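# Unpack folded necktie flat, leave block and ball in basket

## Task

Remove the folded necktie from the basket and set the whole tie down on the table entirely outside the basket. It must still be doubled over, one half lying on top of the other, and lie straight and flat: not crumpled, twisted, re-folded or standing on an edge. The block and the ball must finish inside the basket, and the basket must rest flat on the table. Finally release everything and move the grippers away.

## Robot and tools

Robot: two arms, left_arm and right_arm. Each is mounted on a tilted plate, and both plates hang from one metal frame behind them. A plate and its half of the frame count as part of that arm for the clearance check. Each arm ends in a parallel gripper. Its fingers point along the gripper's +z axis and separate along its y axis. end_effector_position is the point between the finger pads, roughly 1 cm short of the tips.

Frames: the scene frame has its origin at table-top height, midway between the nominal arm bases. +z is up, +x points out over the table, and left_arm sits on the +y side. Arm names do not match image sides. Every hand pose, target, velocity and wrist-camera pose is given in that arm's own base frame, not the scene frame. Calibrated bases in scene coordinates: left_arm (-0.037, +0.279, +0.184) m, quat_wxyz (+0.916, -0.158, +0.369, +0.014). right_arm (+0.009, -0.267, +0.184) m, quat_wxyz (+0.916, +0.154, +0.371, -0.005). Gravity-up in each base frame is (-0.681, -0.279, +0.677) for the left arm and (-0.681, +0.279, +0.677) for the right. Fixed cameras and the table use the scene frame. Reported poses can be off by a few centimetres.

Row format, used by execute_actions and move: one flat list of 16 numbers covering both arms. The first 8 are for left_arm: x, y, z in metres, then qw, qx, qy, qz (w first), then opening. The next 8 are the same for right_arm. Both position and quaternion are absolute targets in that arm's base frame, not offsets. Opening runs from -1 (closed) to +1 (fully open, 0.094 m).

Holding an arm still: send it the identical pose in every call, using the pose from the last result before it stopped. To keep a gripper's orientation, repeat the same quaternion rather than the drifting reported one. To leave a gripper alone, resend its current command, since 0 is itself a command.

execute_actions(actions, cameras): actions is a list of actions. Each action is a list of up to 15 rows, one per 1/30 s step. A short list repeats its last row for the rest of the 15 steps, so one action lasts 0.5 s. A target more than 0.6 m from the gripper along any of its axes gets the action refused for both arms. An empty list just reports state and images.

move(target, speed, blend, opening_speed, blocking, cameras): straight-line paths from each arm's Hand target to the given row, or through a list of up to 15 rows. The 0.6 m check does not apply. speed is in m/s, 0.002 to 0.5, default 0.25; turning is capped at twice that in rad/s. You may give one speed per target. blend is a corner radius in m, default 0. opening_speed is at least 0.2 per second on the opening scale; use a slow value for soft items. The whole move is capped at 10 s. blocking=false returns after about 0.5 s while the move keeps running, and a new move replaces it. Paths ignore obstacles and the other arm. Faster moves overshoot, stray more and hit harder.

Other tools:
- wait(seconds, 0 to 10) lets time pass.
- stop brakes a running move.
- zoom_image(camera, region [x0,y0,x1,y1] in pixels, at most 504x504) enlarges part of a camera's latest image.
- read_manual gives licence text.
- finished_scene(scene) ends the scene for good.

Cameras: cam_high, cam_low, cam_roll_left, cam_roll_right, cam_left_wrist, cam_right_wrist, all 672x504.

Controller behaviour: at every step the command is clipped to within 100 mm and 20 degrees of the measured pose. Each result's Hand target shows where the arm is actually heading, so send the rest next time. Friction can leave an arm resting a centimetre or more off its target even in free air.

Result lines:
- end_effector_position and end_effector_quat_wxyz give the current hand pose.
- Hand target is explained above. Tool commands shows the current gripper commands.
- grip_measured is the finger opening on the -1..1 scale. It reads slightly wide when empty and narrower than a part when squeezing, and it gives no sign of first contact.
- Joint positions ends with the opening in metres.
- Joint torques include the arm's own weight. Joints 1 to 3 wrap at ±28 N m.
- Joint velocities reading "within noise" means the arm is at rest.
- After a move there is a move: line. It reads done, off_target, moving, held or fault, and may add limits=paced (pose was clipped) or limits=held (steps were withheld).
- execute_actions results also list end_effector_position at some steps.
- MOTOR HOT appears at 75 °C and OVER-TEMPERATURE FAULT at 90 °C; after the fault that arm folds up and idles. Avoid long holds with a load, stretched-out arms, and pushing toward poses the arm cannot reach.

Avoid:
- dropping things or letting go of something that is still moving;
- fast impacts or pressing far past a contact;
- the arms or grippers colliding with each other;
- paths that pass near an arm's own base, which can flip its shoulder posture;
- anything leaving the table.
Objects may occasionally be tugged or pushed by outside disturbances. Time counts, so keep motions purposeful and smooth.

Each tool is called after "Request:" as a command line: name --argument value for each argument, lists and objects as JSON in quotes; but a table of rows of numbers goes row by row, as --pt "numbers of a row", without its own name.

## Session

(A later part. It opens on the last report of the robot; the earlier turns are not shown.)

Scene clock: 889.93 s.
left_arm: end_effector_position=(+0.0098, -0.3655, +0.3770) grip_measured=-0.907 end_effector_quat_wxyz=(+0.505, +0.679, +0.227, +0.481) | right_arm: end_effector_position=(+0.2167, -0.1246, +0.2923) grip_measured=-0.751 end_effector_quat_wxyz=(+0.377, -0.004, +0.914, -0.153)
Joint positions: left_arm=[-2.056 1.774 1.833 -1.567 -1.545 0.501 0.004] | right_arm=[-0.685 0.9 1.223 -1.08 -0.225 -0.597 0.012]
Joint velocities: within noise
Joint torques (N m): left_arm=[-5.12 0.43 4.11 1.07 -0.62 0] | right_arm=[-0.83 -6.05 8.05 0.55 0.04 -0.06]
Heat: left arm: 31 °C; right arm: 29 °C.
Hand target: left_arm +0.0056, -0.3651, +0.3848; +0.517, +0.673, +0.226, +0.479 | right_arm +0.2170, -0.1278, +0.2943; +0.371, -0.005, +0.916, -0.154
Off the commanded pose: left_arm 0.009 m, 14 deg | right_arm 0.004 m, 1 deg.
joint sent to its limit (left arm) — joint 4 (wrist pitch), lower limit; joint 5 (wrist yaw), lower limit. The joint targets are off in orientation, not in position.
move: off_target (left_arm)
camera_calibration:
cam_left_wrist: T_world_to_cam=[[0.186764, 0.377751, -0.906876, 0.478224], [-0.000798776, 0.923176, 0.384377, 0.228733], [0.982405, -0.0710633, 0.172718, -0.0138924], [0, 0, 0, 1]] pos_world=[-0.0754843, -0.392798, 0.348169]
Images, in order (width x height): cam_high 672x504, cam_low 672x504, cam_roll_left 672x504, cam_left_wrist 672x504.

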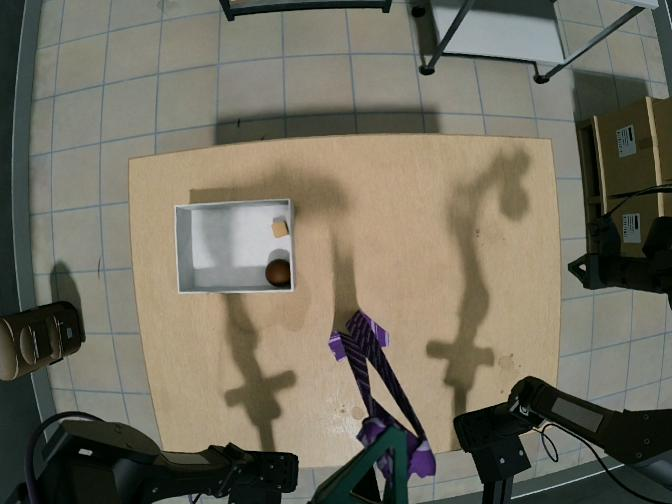

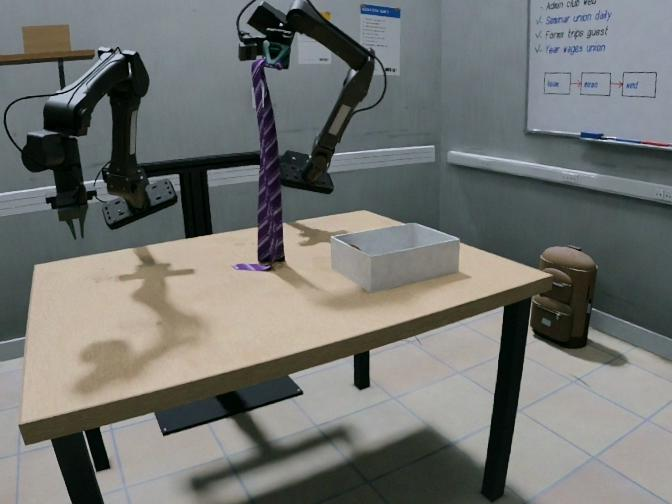

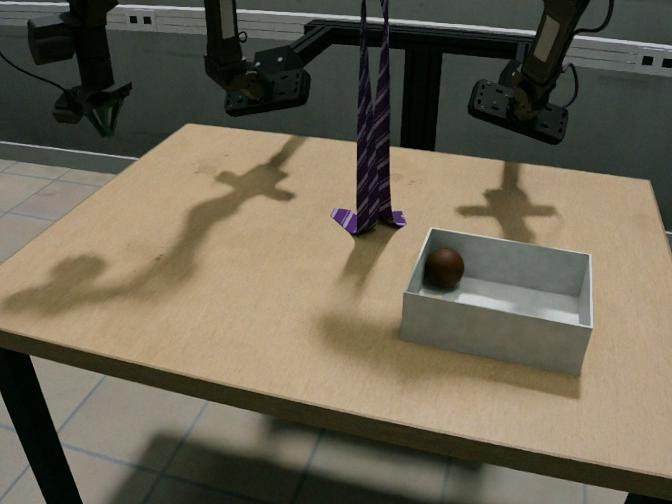

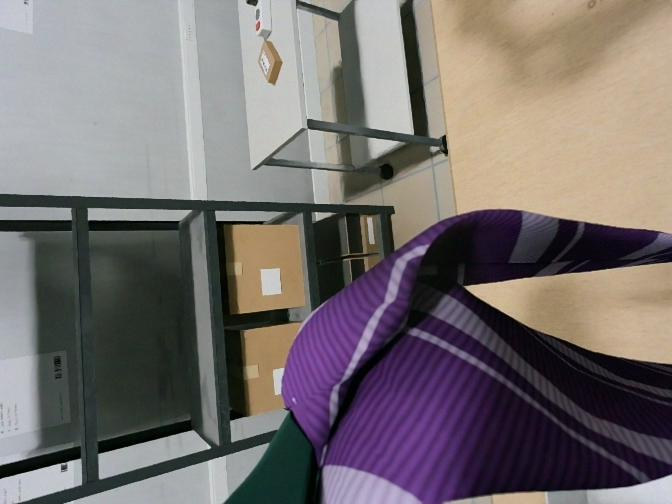

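Request:
move --target '[-0.0294,-0.4009,0.4636,0.55,0.68,0.19,0.44,-1,0.2170,-0.1277,0.2943,0.371,-0.005,0.916,-0.154,-0.75]' --speed 0.2 --cameras '["cam_high","cam_low","cam_roll_left","cam_roll_right"]'

Scene clock: 895.40 s.
left_arm: end_effector_position=(-0.0240, -0.4014, +0.4630) grip_measured=-0.907 end_effector_quat_wxyz=(+0.521, +0.687, +0.215, +0.458) | right_arm: end_effector_position=(+0.2167, -0.1246, +0.2923) grip_measured=-0.751 end_effector_quat_wxyz=(+0.377, -0.004, +0.914, -0.153)
Joint positions: left_arm=[-2.092 1.984 2.467 -1.442 -1.526 1.03 0.004] | right_arm=[-0.685 0.9 1.223 -1.08 -0.225 -0.598 0.012]
Joint velocities: within noise
Joint torques (N m): left_arm=[-5.59 0.24 0.55 1.48 -0.09 -0.03] | right_arm=[-0.87 -6.05 8.06 0.55 0.03 -0.07]
Heat: left arm: 31 °C; right arm: 29 °C.
Hand target: left_arm -0.0297, -0.4007, +0.4636; +0.528, +0.689, +0.214, +0.448 | right_arm +0.2170, -0.1278, +0.2943; +0.371, -0.005, +0.916, -0.154
Off the commanded pose: left_arm 0.005 m, 5 deg | right_arm 0.004 m, 1 deg.
move: off_target (left_arm)
Images, in order (width x height): cam_high 672x504, cam_low 672x504, cam_roll_left 672x504, cam_roll_right 672x504.

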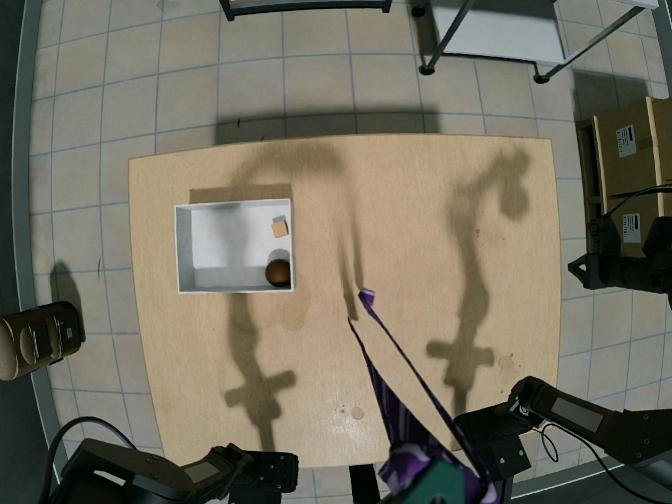

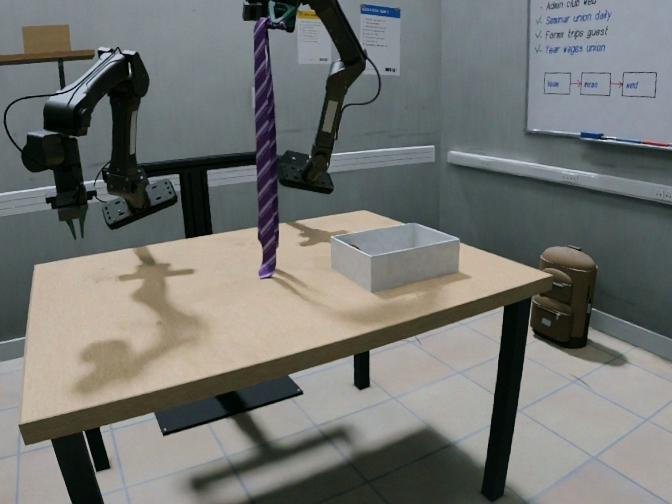

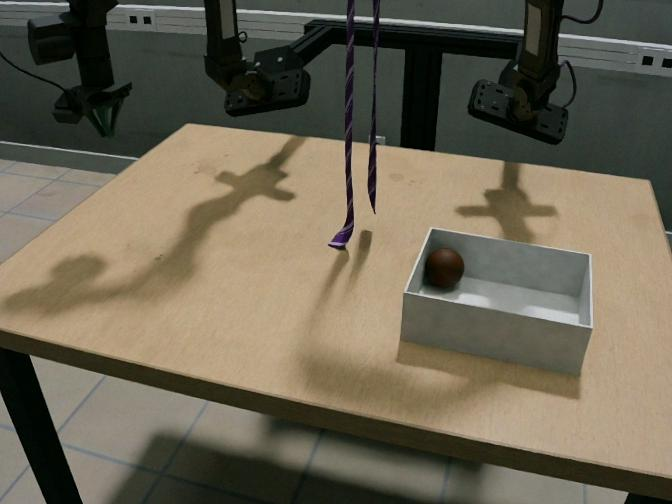

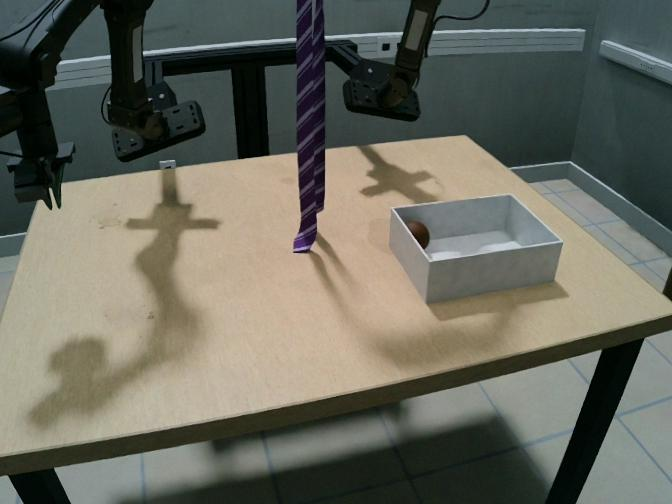

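Request:
zoom_image --camera "cam_roll_left" --region '[300, 100, 420, 260]'

Request:
zoom_image --camera "cam_roll_right" --region '[250, 0, 370, 270]'

Request:
zoom_image --camera "cam_low" --region '[220, 0, 320, 290]'

Scaled by 3.150 from the camera's 672x504 image, which has a finer 960x720 frame.

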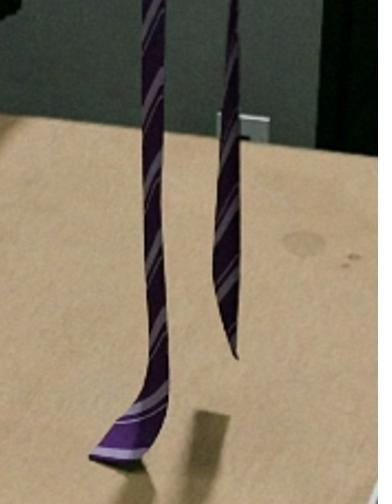

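Scaled by 1.867 from the camera's 672x504 image, which has a finer 960x720 frame.

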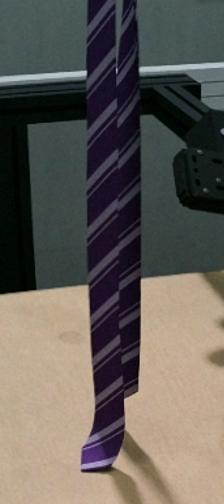

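Scaled by 1.738 from the camera's 672x504 image, which has a finer 960x720 frame.

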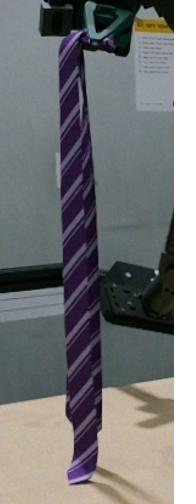

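Request:
execute_actions --actions '[]' --cameras '["cam_left_wrist","cam_low","cam_high"]'

Request:
zoom_image --camera "cam_low" --region '[220, 0, 320, 75]'

Request:
zoom_image --camera "cam_high" --region '[340, 280, 500, 504]'

Scene clock: 925.67 s.
left_arm: end_effector_position=(-0.0241, -0.4016, +0.4631) grip_measured=-0.907 end_effector_quat_wxyz=(+0.522, +0.687, +0.215, +0.458) | right_arm: end_effector_position=(+0.2167, -0.1246, +0.2923) grip_measured=-0.751 end_effector_quat_wxyz=(+0.377, -0.004, +0.914, -0.153)
Joint positions: left_arm=[-2.092 1.984 2.467 -1.44 -1.525 1.031 0.004] | right_arm=[-0.685 0.9 1.223 -1.08 -0.225 -0.598 0.012]
Joint velocities: within noise
Joint torques (N m): left_arm=[-5.59 0.25 0.54 1.47 -0.09 -0.01] | right_arm=[-0.92 -6.04 8.09 0.54 0.03 -0.08]
Heat: left arm: 31 °C; right arm: 29 °C.
Hand target: left_arm -0.0298, -0.4007, +0.4636; +0.528, +0.689, +0.214, +0.448 | right_arm +0.2170, -0.1278, +0.2943; +0.371, -0.005, +0.916, -0.154
Tool commands: left_gripper/opening=-1.0 right_gripper/opening=-0.75
Off the commanded pose: left_arm 0.005 m, 5 deg | right_arm 0.004 m, 1 deg.
camera_calibration:
cam_left_wrist: T_world_to_cam=[[0.190041, 0.355, -0.915346, 0.57113], [0.0622916, 0.926099, 0.372103, 0.237314], [0.979798, -0.127733, 0.153883, -0.0121119], [0, 0, 0, 1]] pos_world=[-0.111454, -0.424075, 0.436341]
Images, in order (width x height): cam_high 672x504, cam_low 672x504, cam_left_wrist 672x504.

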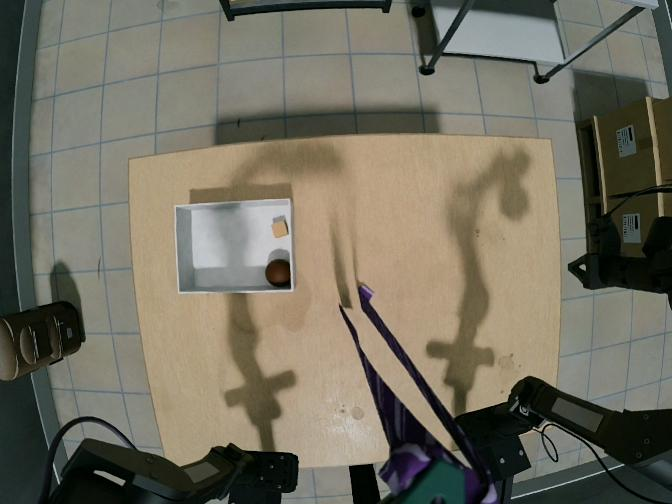

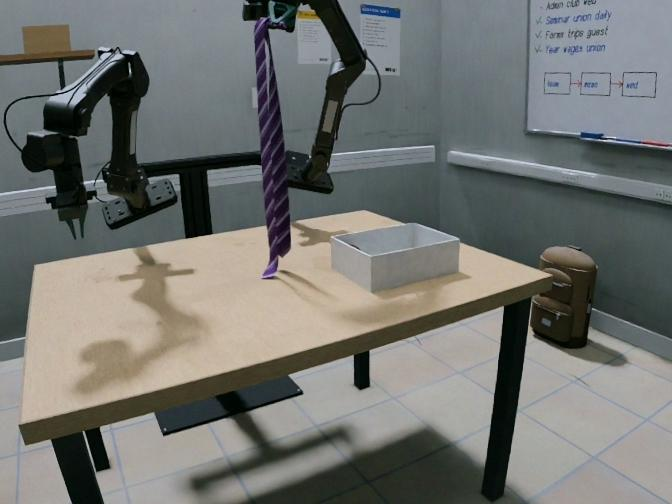

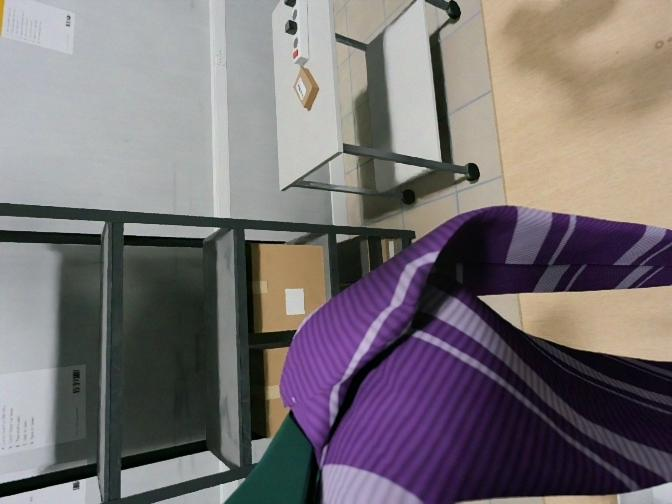

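Scaled by 5.040 from the camera's 672x504 image, which has a finer 960x720 frame.

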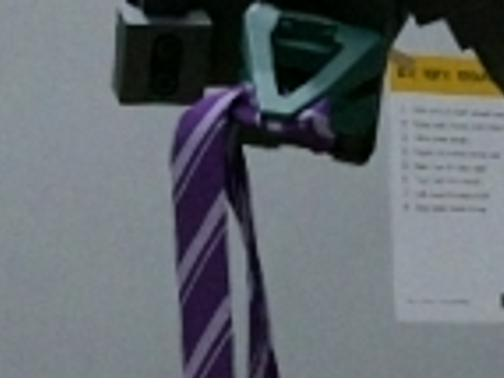

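Scaled by 2.250 from the camera's 672x504 image, which has a finer 960x720 frame.

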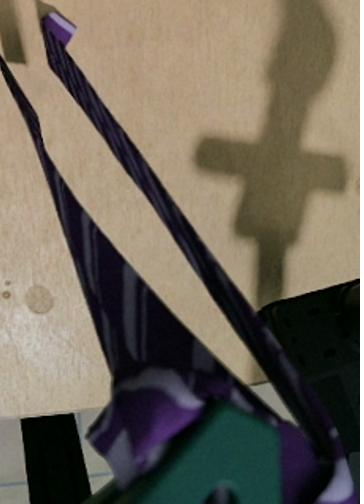

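Request:
zoom_image --camera "cam_left_wrist" --region '[250, 180, 672, 504]'

Request:
wait --seconds 0.5 --cameras '["cam_roll_left","cam_roll_right","cam_low"]'

Request:
zoom_image --camera "cam_low" --region '[230, 180, 320, 290]'

Request:
zoom_image --camera "cam_roll_right" --region '[270, 150, 360, 270]'

Scaled by 1.194 from the camera's 672x504 image, which has a finer 960x720 frame.

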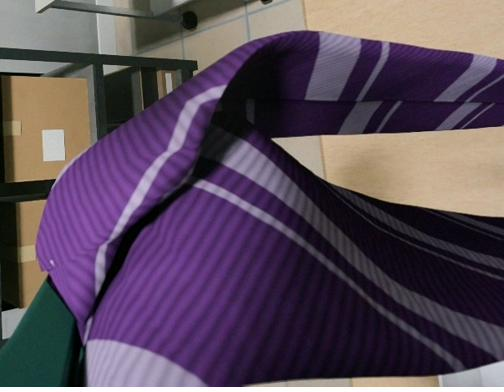

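Scene clock: 934.03 s.
left_arm: end_effector_position=(-0.0241, -0.4016, +0.4631) grip_measured=-0.907 end_effector_quat_wxyz=(+0.521, +0.687, +0.215, +0.458) | right_arm: end_effector_position=(+0.2167, -0.1246, +0.2923) grip_measured=-0.751 end_effector_quat_wxyz=(+0.377, -0.004, +0.914, -0.153)
Joint positions: left_arm=[-2.092 1.984 2.467 -1.44 -1.525 1.031 0.004] | right_arm=[-0.685 0.9 1.223 -1.08 -0.225 -0.598 0.012]
Joint velocities: within noise
Joint torques (N m): left_arm=[-5.6 0.25 0.55 1.47 -0.08 -0.02] | right_arm=[-0.84 -6.05 8.08 0.55 0.01 -0.06]
Heat: left arm: 31 °C; right arm: 29 °C.
Hand target: left_arm -0.0298, -0.4007, +0.4636; +0.528, +0.689, +0.214, +0.448 | right_arm +0.2170, -0.1278, +0.2943; +0.371, -0.005, +0.916, -0.154
Tool commands: left_gripper/opening=-1.0 right_gripper/opening=-0.75
Off the commanded pose: left_arm 0.005 m, 5 deg | right_arm 0.004 m, 1 deg.
wait: 0.50 s; at rest from the start
Images, in order (width x height): cam_low 672x504, cam_roll_left 672x504, cam_roll_right 672x504.

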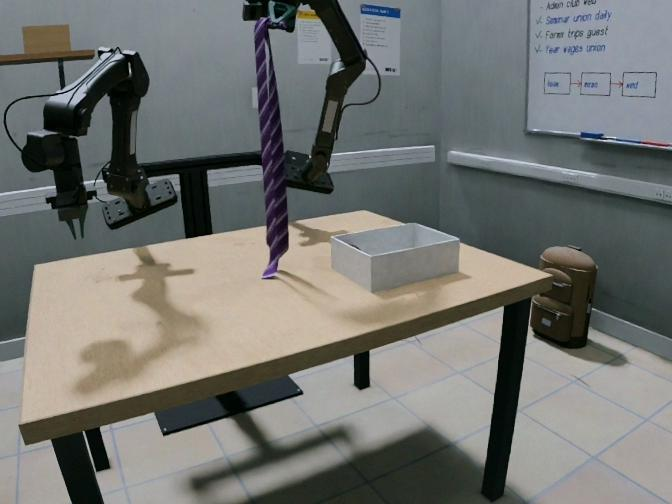

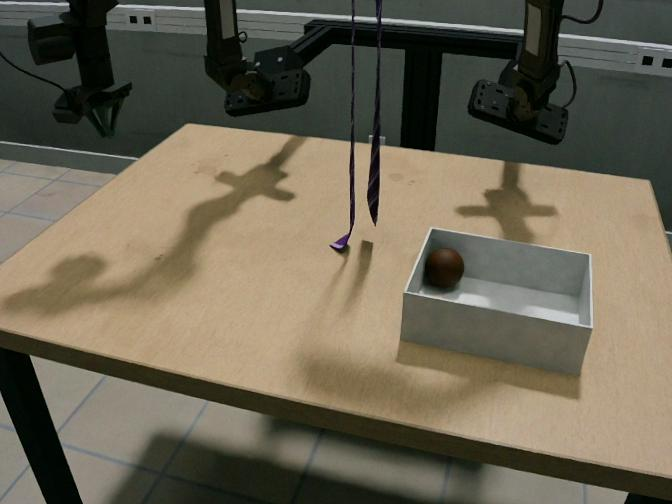

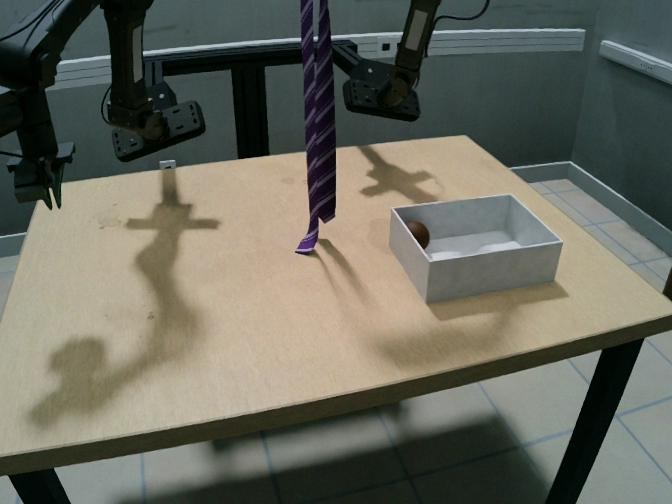

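Scaled by 4.582 from the camera's 672x504 image, which has a finer 960x720 frame.

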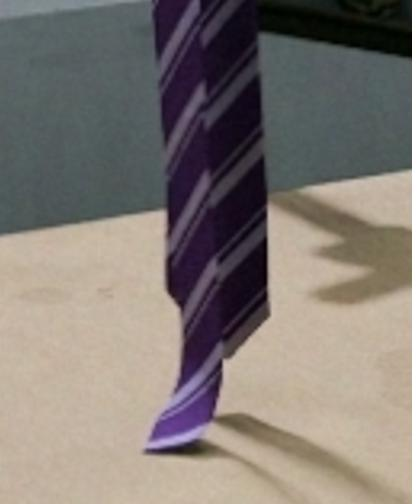

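Scaled by 4.200 from the camera's 672x504 image, which has a finer 960x720 frame.

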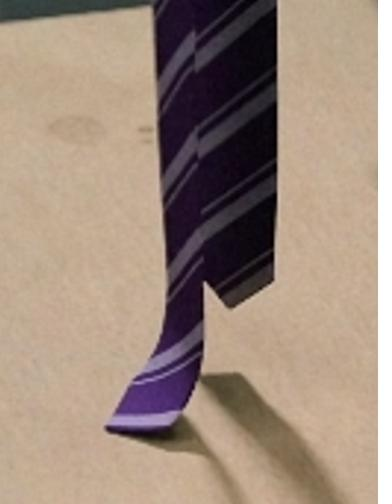

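Request:
move --target '[0.0211,-0.4077,0.4672,0.528,0.689,0.214,0.448,-1,0.2170,-0.1277,0.2943,0.371,-0.005,0.916,-0.154,1]' --speed 0.1 --cameras '["cam_high","cam_low","cam_roll_left","cam_roll_right"]'

Scene clock: 960.97 s.
left_arm: end_effector_position=(+0.0226, -0.4067, +0.4663) grip_measured=-0.907 end_effector_quat_wxyz=(+0.515, +0.691, +0.217, +0.458) | right_arm: end_effector_position=(+0.2167, -0.1246, +0.2923) grip_measured=+0.999 end_effector_quat_wxyz=(+0.377, -0.004, +0.914, -0.153)
Joint positions: left_arm=[-1.965 1.689 1.931 -0.571 -1.418 1.669 0.004] | right_arm=[-0.685 0.9 1.223 -1.08 -0.225 -0.598 0.094]
Joint velocities: within noise
Joint torques (N m): left_arm=[-4.45 0.5 1.43 1.34 0.41 0.01] | right_arm=[-0.87 -6.08 8.09 0.54 0.04 -0.08]
Heat: left arm: 31 °C; right arm: 28 °C.
Hand target: left_arm +0.0210, -0.4075, +0.4674; +0.524, +0.692, +0.217, +0.447 | right_arm +0.2170, -0.1278, +0.2943; +0.371, -0.005, +0.916, -0.154
Off the commanded pose: left_arm 0.002 m, 2 deg | right_arm 0.004 m, 1 deg.
move: done
Images, in order (width x height): cam_high 672x504, cam_low 672x504, cam_roll_left 672x504, cam_roll_right 672x504.

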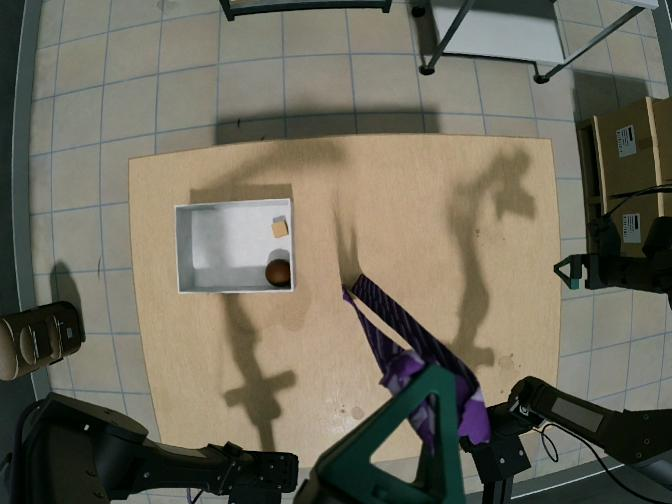

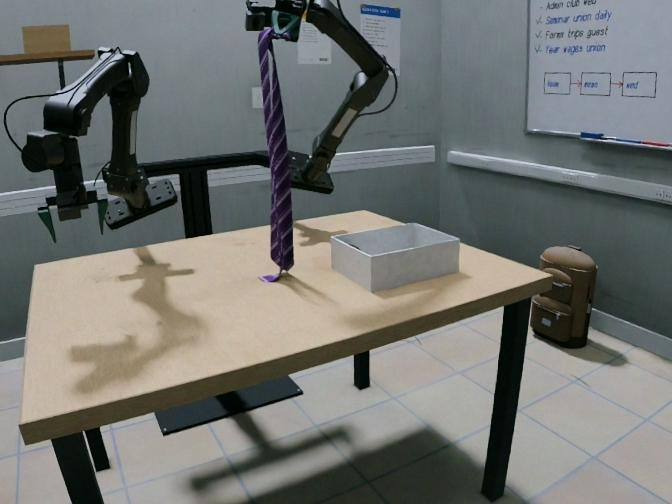

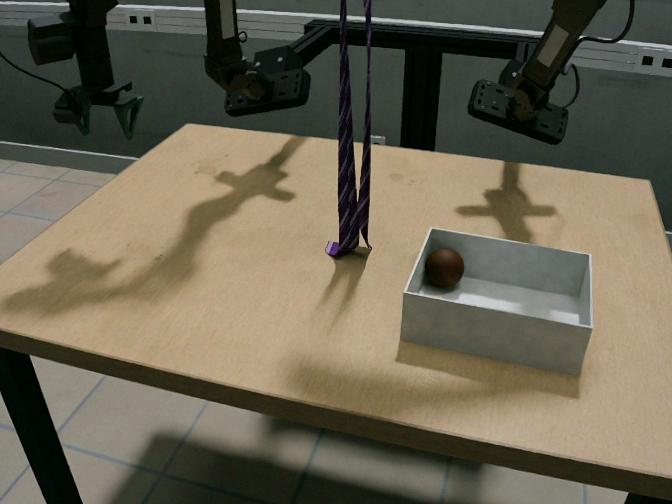

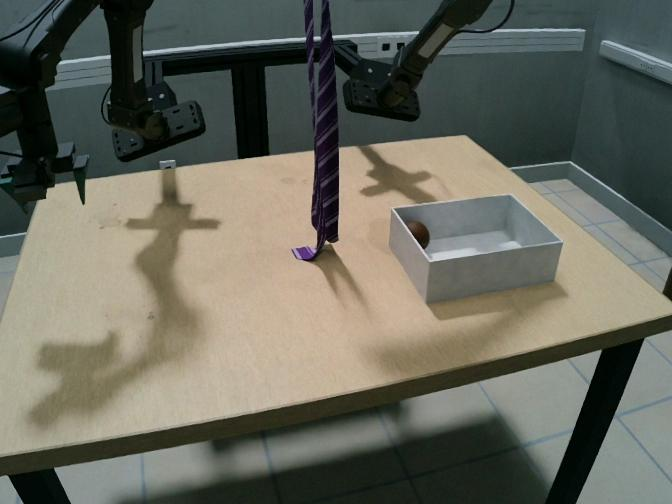

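Request:
move --target '[0.0211,-0.4077,0.4672,0.528,0.689,0.214,0.448,-1,0.2227,0.1177,0.1697,0.7795,-0.4828,0.3941,0.0656,1]' --speed 0.3 --cameras '["cam_high","cam_low","cam_roll_left","cam_right_wrist"]'

Scene clock: 982.43 s.
left_arm: end_effector_position=(+0.0224, -0.4070, +0.4659) grip_measured=-0.907 end_effector_quat_wxyz=(+0.518, +0.689, +0.215, +0.460) | right_arm: end_effector_position=(+0.2258, +0.1172, +0.1753) grip_measured=+0.999 end_effector_quat_wxyz=(+0.711, -0.561, +0.419, +0.062)
Joint positions: left_arm=[-1.965 1.671 1.885 -0.485 -1.417 1.727 0.004] | right_arm=[-0.261 1.062 0.016 1.114 -1.276 -0.778 0.094]
Joint velocities: within noise
Joint torques (N m): left_arm=[-4.37 0.5 1.5 1.33 0.45 -0.02] | right_arm=[0.27 -3.08 0.29 1.8 -0.53 0.14]
Heat: left arm: 31 °C; right arm: 29 °C.
Hand target: left_arm +0.0210, -0.4077, +0.4672; +0.527, +0.690, +0.214, +0.448 | right_arm +0.2232, +0.1178, +0.1702; +0.707, -0.558, +0.427, +0.078
Off the commanded pose: left_arm 0.002 m, 2 deg | right_arm 0.006 m, 12 deg.
joint sent to its limit (right arm) — joint 3 (elbow), lower limit, where the elbow is as bent as it goes. The joint targets are off in orientation, not in position.
move: off_target (right_arm)
camera_calibration:
cam_right_wrist: T_world_to_cam=[[0.578846, -0.376024, 0.723562, -0.209056], [0.378278, -0.662252, -0.646783, 0.149402], [0.722387, 0.648095, -0.241101, -0.10988], [0, 0, 0, 1]] pos_world=[0.143872, 0.0915448, 0.221404]
Images, in order (width x height): cam_high 672x504, cam_low 672x504, cam_roll_left 672x504, cam_right_wrist 672x504.

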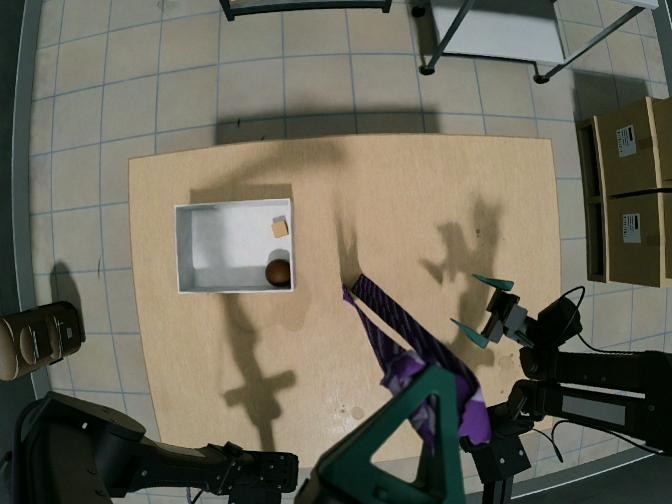

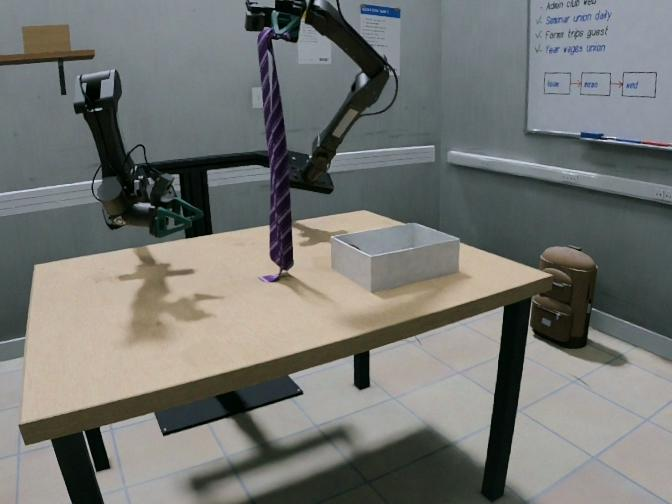

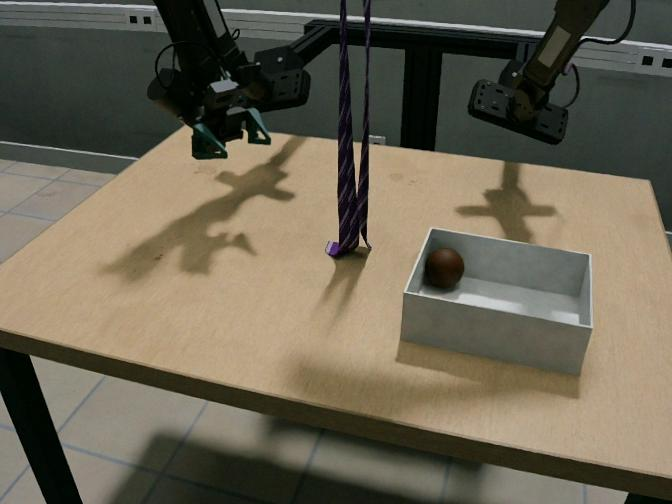

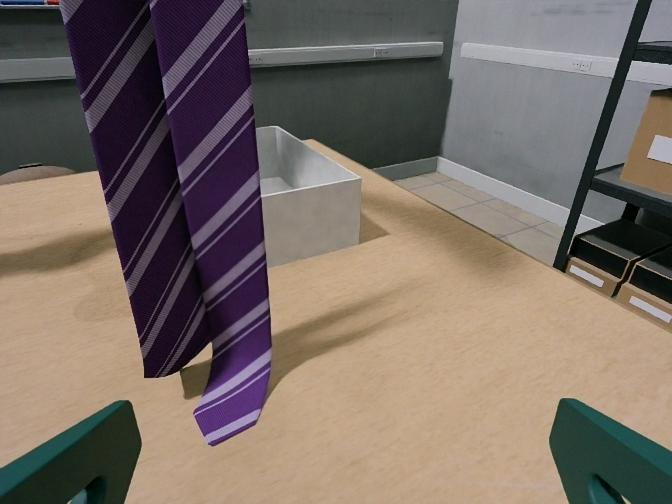

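Request:
move --target '[-0.0080,-0.4020,0.4403,0.3843,0.8859,-0.0665,0.2515,-1,0.2258,0.1172,0.1753,0.711,-0.561,0.419,0.062,1]' --speed 0.15 --cameras '["cam_high","cam_low","cam_roll_left","cam_right_wrist"]'

Scene clock: 1004.90 s.
left_arm: end_effector_position=(-0.0051, -0.4011, +0.4413) grip_measured=-0.907 end_effector_quat_wxyz=(+0.396, +0.878, -0.065, +0.263) | right_arm: end_effector_position=(+0.2261, +0.1170, +0.1755) grip_measured=+0.999 end_effector_quat_wxyz=(+0.712, -0.560, +0.419, +0.061)
Joint positions: left_arm=[-1.855 1.902 2.713 -1.564 -0.64 1.72 0.004] | right_arm=[-0.261 1.062 0.016 1.115 -1.274 -0.778 0.094]
Joint velocities: within noise
Joint torques (N m): left_arm=[-4.3 1.81 1.37 1.64 0.42 0] | right_arm=[0.68 -4.33 0.99 1.79 -0.39 0.03]
Heat: left arm: 31 °C; right arm: 31 °C.
Hand target: left_arm -0.0078, -0.4019, +0.4400; +0.396, +0.880, -0.069, +0.253 | right_arm +0.2258, +0.1172, +0.1753; +0.711, -0.561, +0.419, +0.062
Off the commanded pose: left_arm 0.003 m, 2 deg | right_arm 0.000 m, 0 deg.
joint sent to its limit (left arm) — joint 4 (wrist pitch), lower limit. The joint targets still meet the commanded pose.
move: done
camera_calibration:
cam_right_wrist: T_world_to_cam=[[0.577394, -0.377381, 0.724016, -0.209044], [0.377301, -0.663076, -0.646509, 0.149511], [0.724058, 0.646463, -0.24047, -0.110243], [0, 0, 0, 1]] pos_world=[0.144112, 0.0915157, 0.221501]
Images, in order (width x height): cam_high 672x504, cam_low 672x504, cam_roll_left 672x504, cam_right_wrist 672x504.

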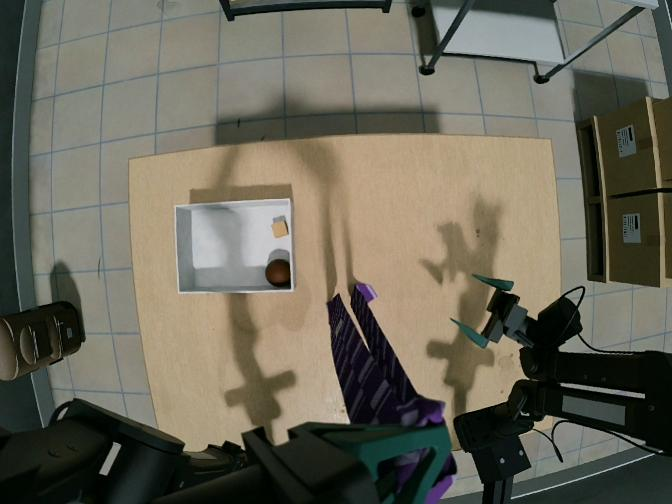

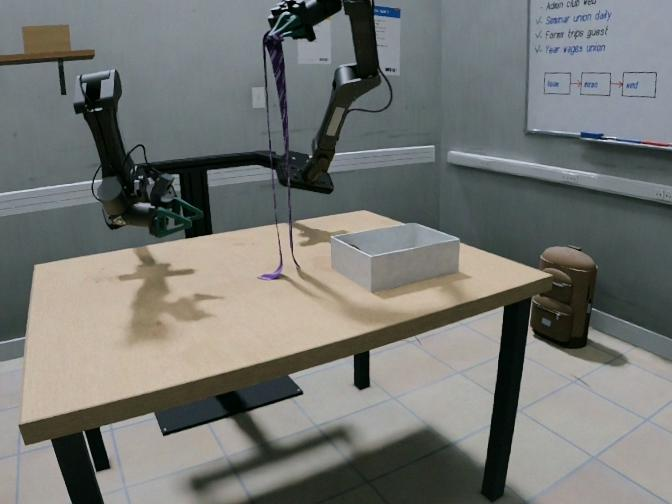

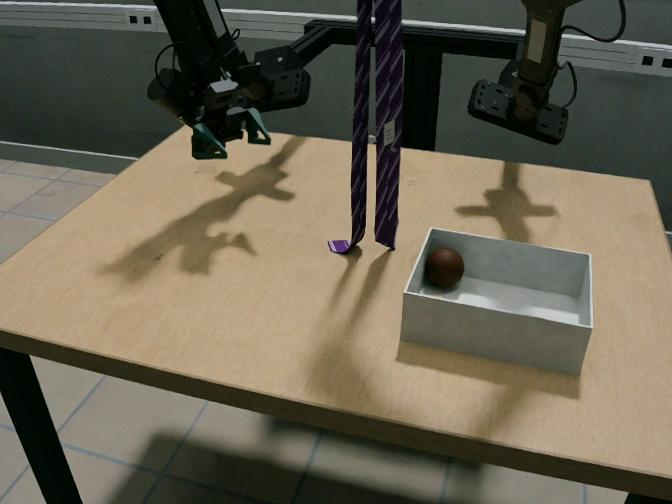

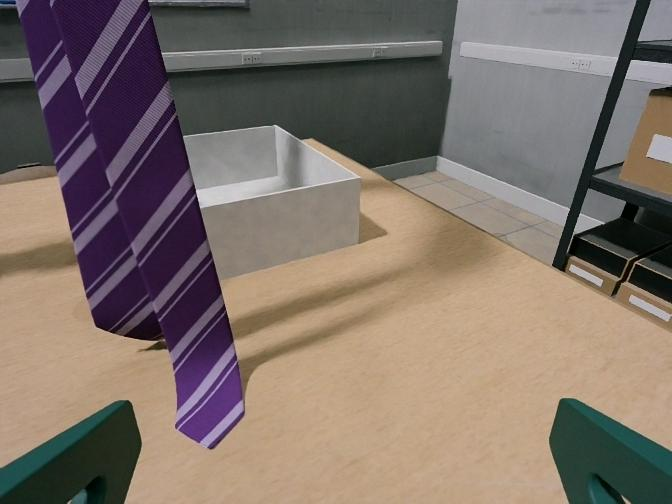

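Request:
move --target '[-0.0080,-0.4020,0.4403,0.5565,0.7285,0.3455,-0.2015,-1,0.2258,0.1172,0.1753,0.711,-0.561,0.419,0.062,1]' --speed 0.2 --cameras '["cam_high","cam_low","cam_roll_left","cam_right_wrist","cam_left_wrist"]'

Scene clock: 1020.40 s.
left_arm: end_effector_position=(-0.0039, -0.4031, +0.4368) grip_measured=-0.907 end_effector_quat_wxyz=(+0.554, +0.732, +0.350, -0.185) | right_arm: end_effector_position=(+0.2262, +0.1170, +0.1755) grip_measured=+0.999 end_effector_quat_wxyz=(+0.712, -0.560, +0.420, +0.061)
Joint positions: left_arm=[-1.679 1.343 1.693 -0.68 -0.219 0.728 0.004] | right_arm=[-0.261 1.062 0.016 1.115 -1.273 -0.778 0.094]
Joint velocities: within noise
Joint torques (N m): left_arm=[-3.15 0.53 1.74 1.81 0.67 -0.1] | right_arm=[0.75 -4.31 0.99 1.81 -0.42 0.03]
Heat: left arm: 31 °C; right arm: 31 °C.
Hand target: left_arm -0.0080, -0.4019, +0.4403; +0.556, +0.729, +0.346, -0.201 | right_arm +0.2258, +0.1172, +0.1753; +0.711, -0.561, +0.419, +0.062
Off the commanded pose: left_arm 0.006 m, 2 deg | right_arm 0.001 m, 0 deg.
move: done
camera_calibration:
cam_left_wrist: T_world_to_cam=[[-0.718567, 0.128713, -0.683443, 0.347761], [0.558325, 0.692692, -0.456564, 0.516997], [0.414649, -0.709655, -0.56961, 0.0511858], [0, 0, 0, 1]] pos_world=[-0.0599864, -0.366557, 0.502873]
cam_right_wrist: T_world_to_cam=[[0.577246, -0.377619, 0.724011, -0.209031], [0.377053, -0.663203, -0.646523, 0.149541], [0.724306, 0.646193, -0.240449, -0.110288], [0, 0, 0, 1]] pos_world=[0.14416, 0.0915098, 0.221504]
Images, in order (width x height): cam_high 672x504, cam_low 672x504, cam_roll_left 672x504, cam_left_wrist 672x504, cam_right_wrist 672x504.

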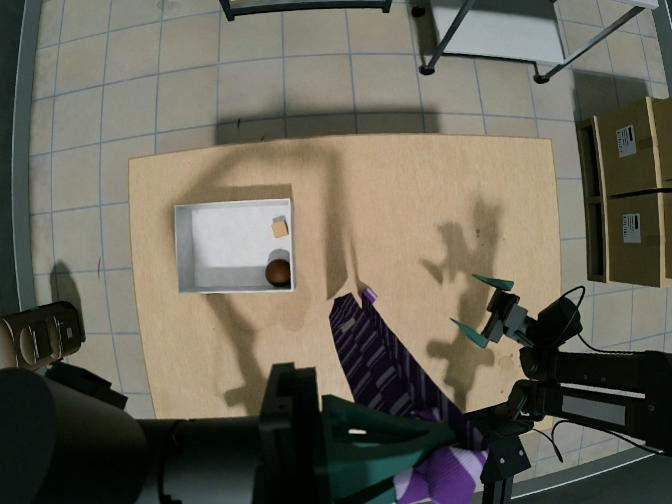

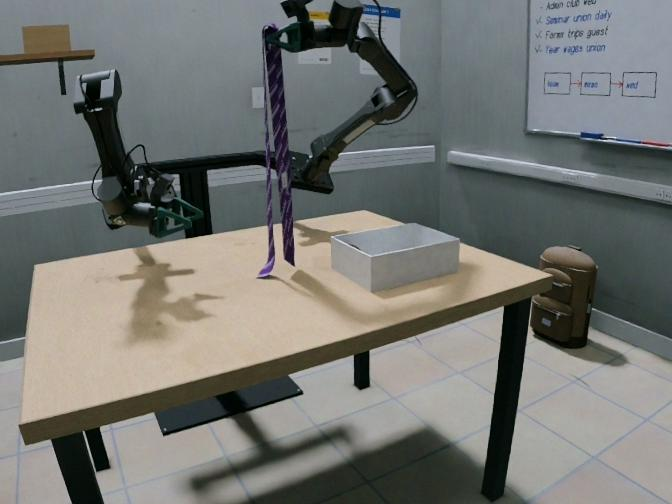

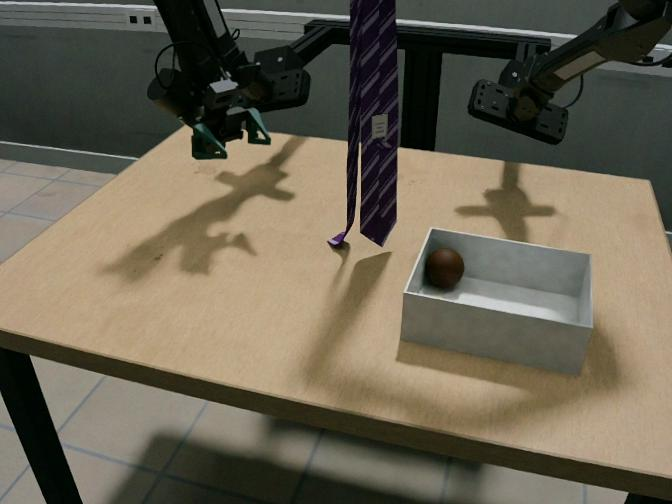

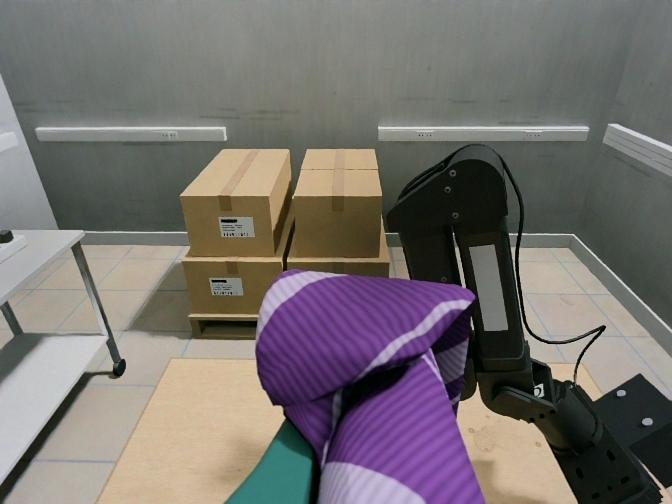

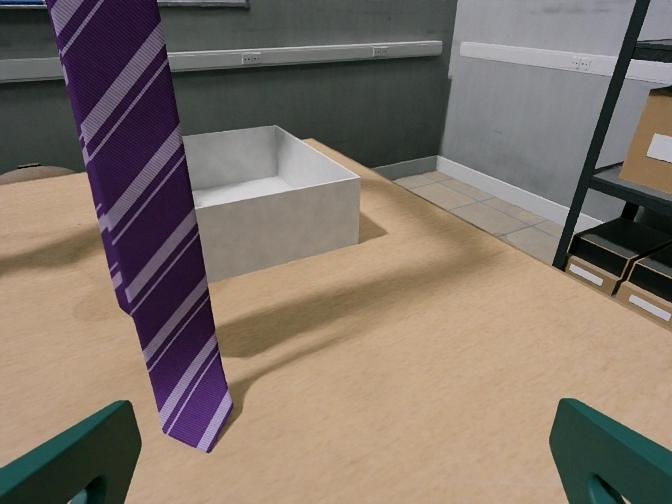

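Request:
move --pt "0.0211 -0.4077 0.4672 0.528 0.689 0.214 0.448 -1 0.2170 -0.1277 0.2943 0.371 -0.005 0.916 -0.154 0" --pt "0.0329 -0.5311 0.4283 0.528 0.689 0.214 0.448 -1 0.2170 -0.1277 0.2943 0.371 -0.005 0.916 -0.154 0" --speed '[0.25,0.12]' --cameras '["cam_high","cam_low","cam_roll_left","cam_roll_right"]'

Scene clock: 1046.13 s.
left_arm: end_effector_position=(+0.0365, -0.5279, +0.4208) grip_measured=-0.908 end_effector_quat_wxyz=(+0.513, +0.691, +0.213, +0.462) | right_arm: end_effector_position=(+0.2152, -0.1270, +0.2922) grip_measured=+0.001 end_effector_quat_wxyz=(+0.374, -0.009, +0.914, -0.159)
Joint positions: left_arm=[-1.833 2.073 2.201 -0.296 -1.291 1.843 0.004] | right_arm=[-0.698 0.9 1.222 -1.079 -0.226 -0.62 0.047]
Joint velocities: within noise
Joint torques (N m): left_arm=[-7.09 -3.43 4.34 1.26 0.52 0] | right_arm=[0.21 -5.97 8.18 0.54 0.05 0.15]
Heat: left arm: 31 °C; right arm: 31 °C.
Hand target: left_arm +0.0330, -0.5307, +0.4282; +0.528, +0.689, +0.214, +0.448 | right_arm +0.2169, -0.1277, +0.2942; +0.371, -0.005, +0.916, -0.154
Off the commanded pose: left_arm 0.009 m, 2 deg | right_arm 0.003 m, 1 deg.
move: done
Images, in order (width x height): cam_high 672x504, cam_low 672x504, cam_roll_left 672x504, cam_roll_right 672x504.

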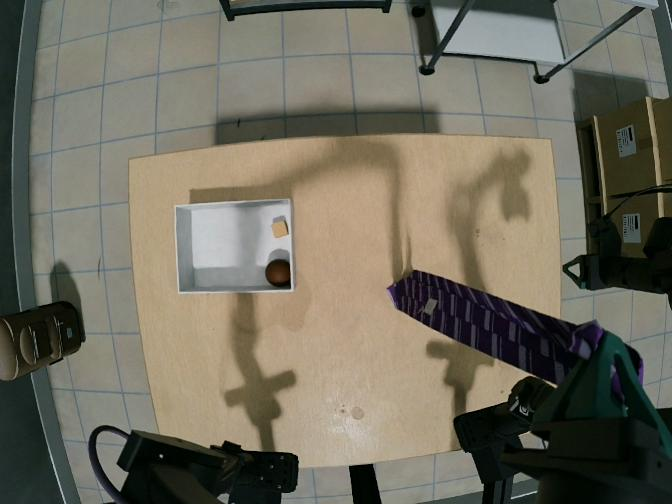

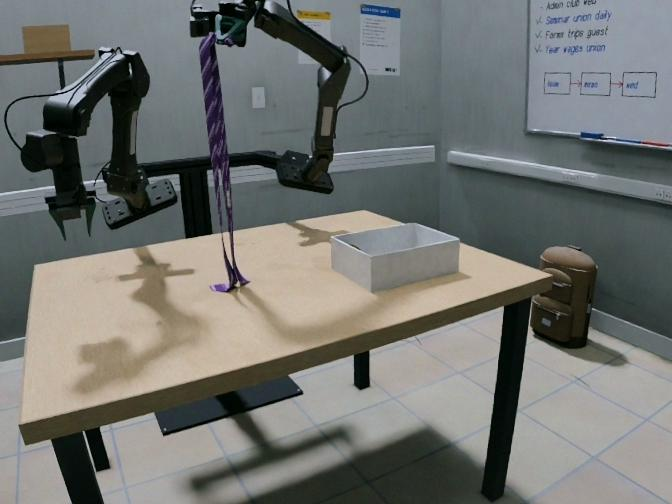

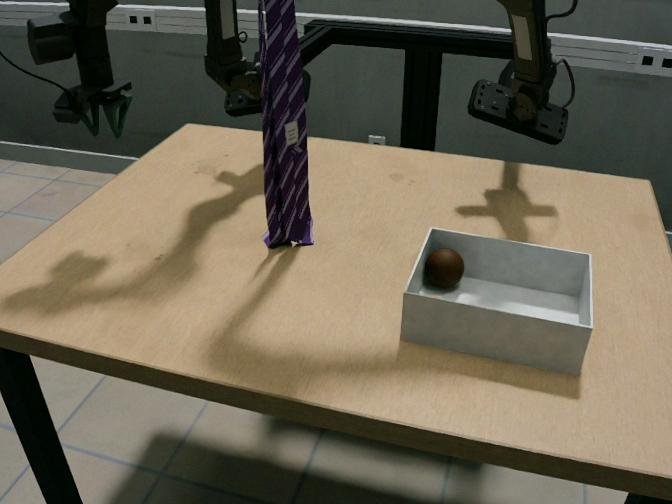

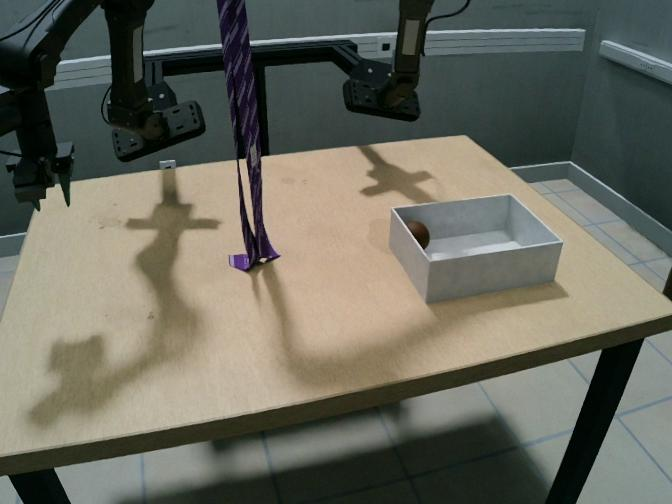

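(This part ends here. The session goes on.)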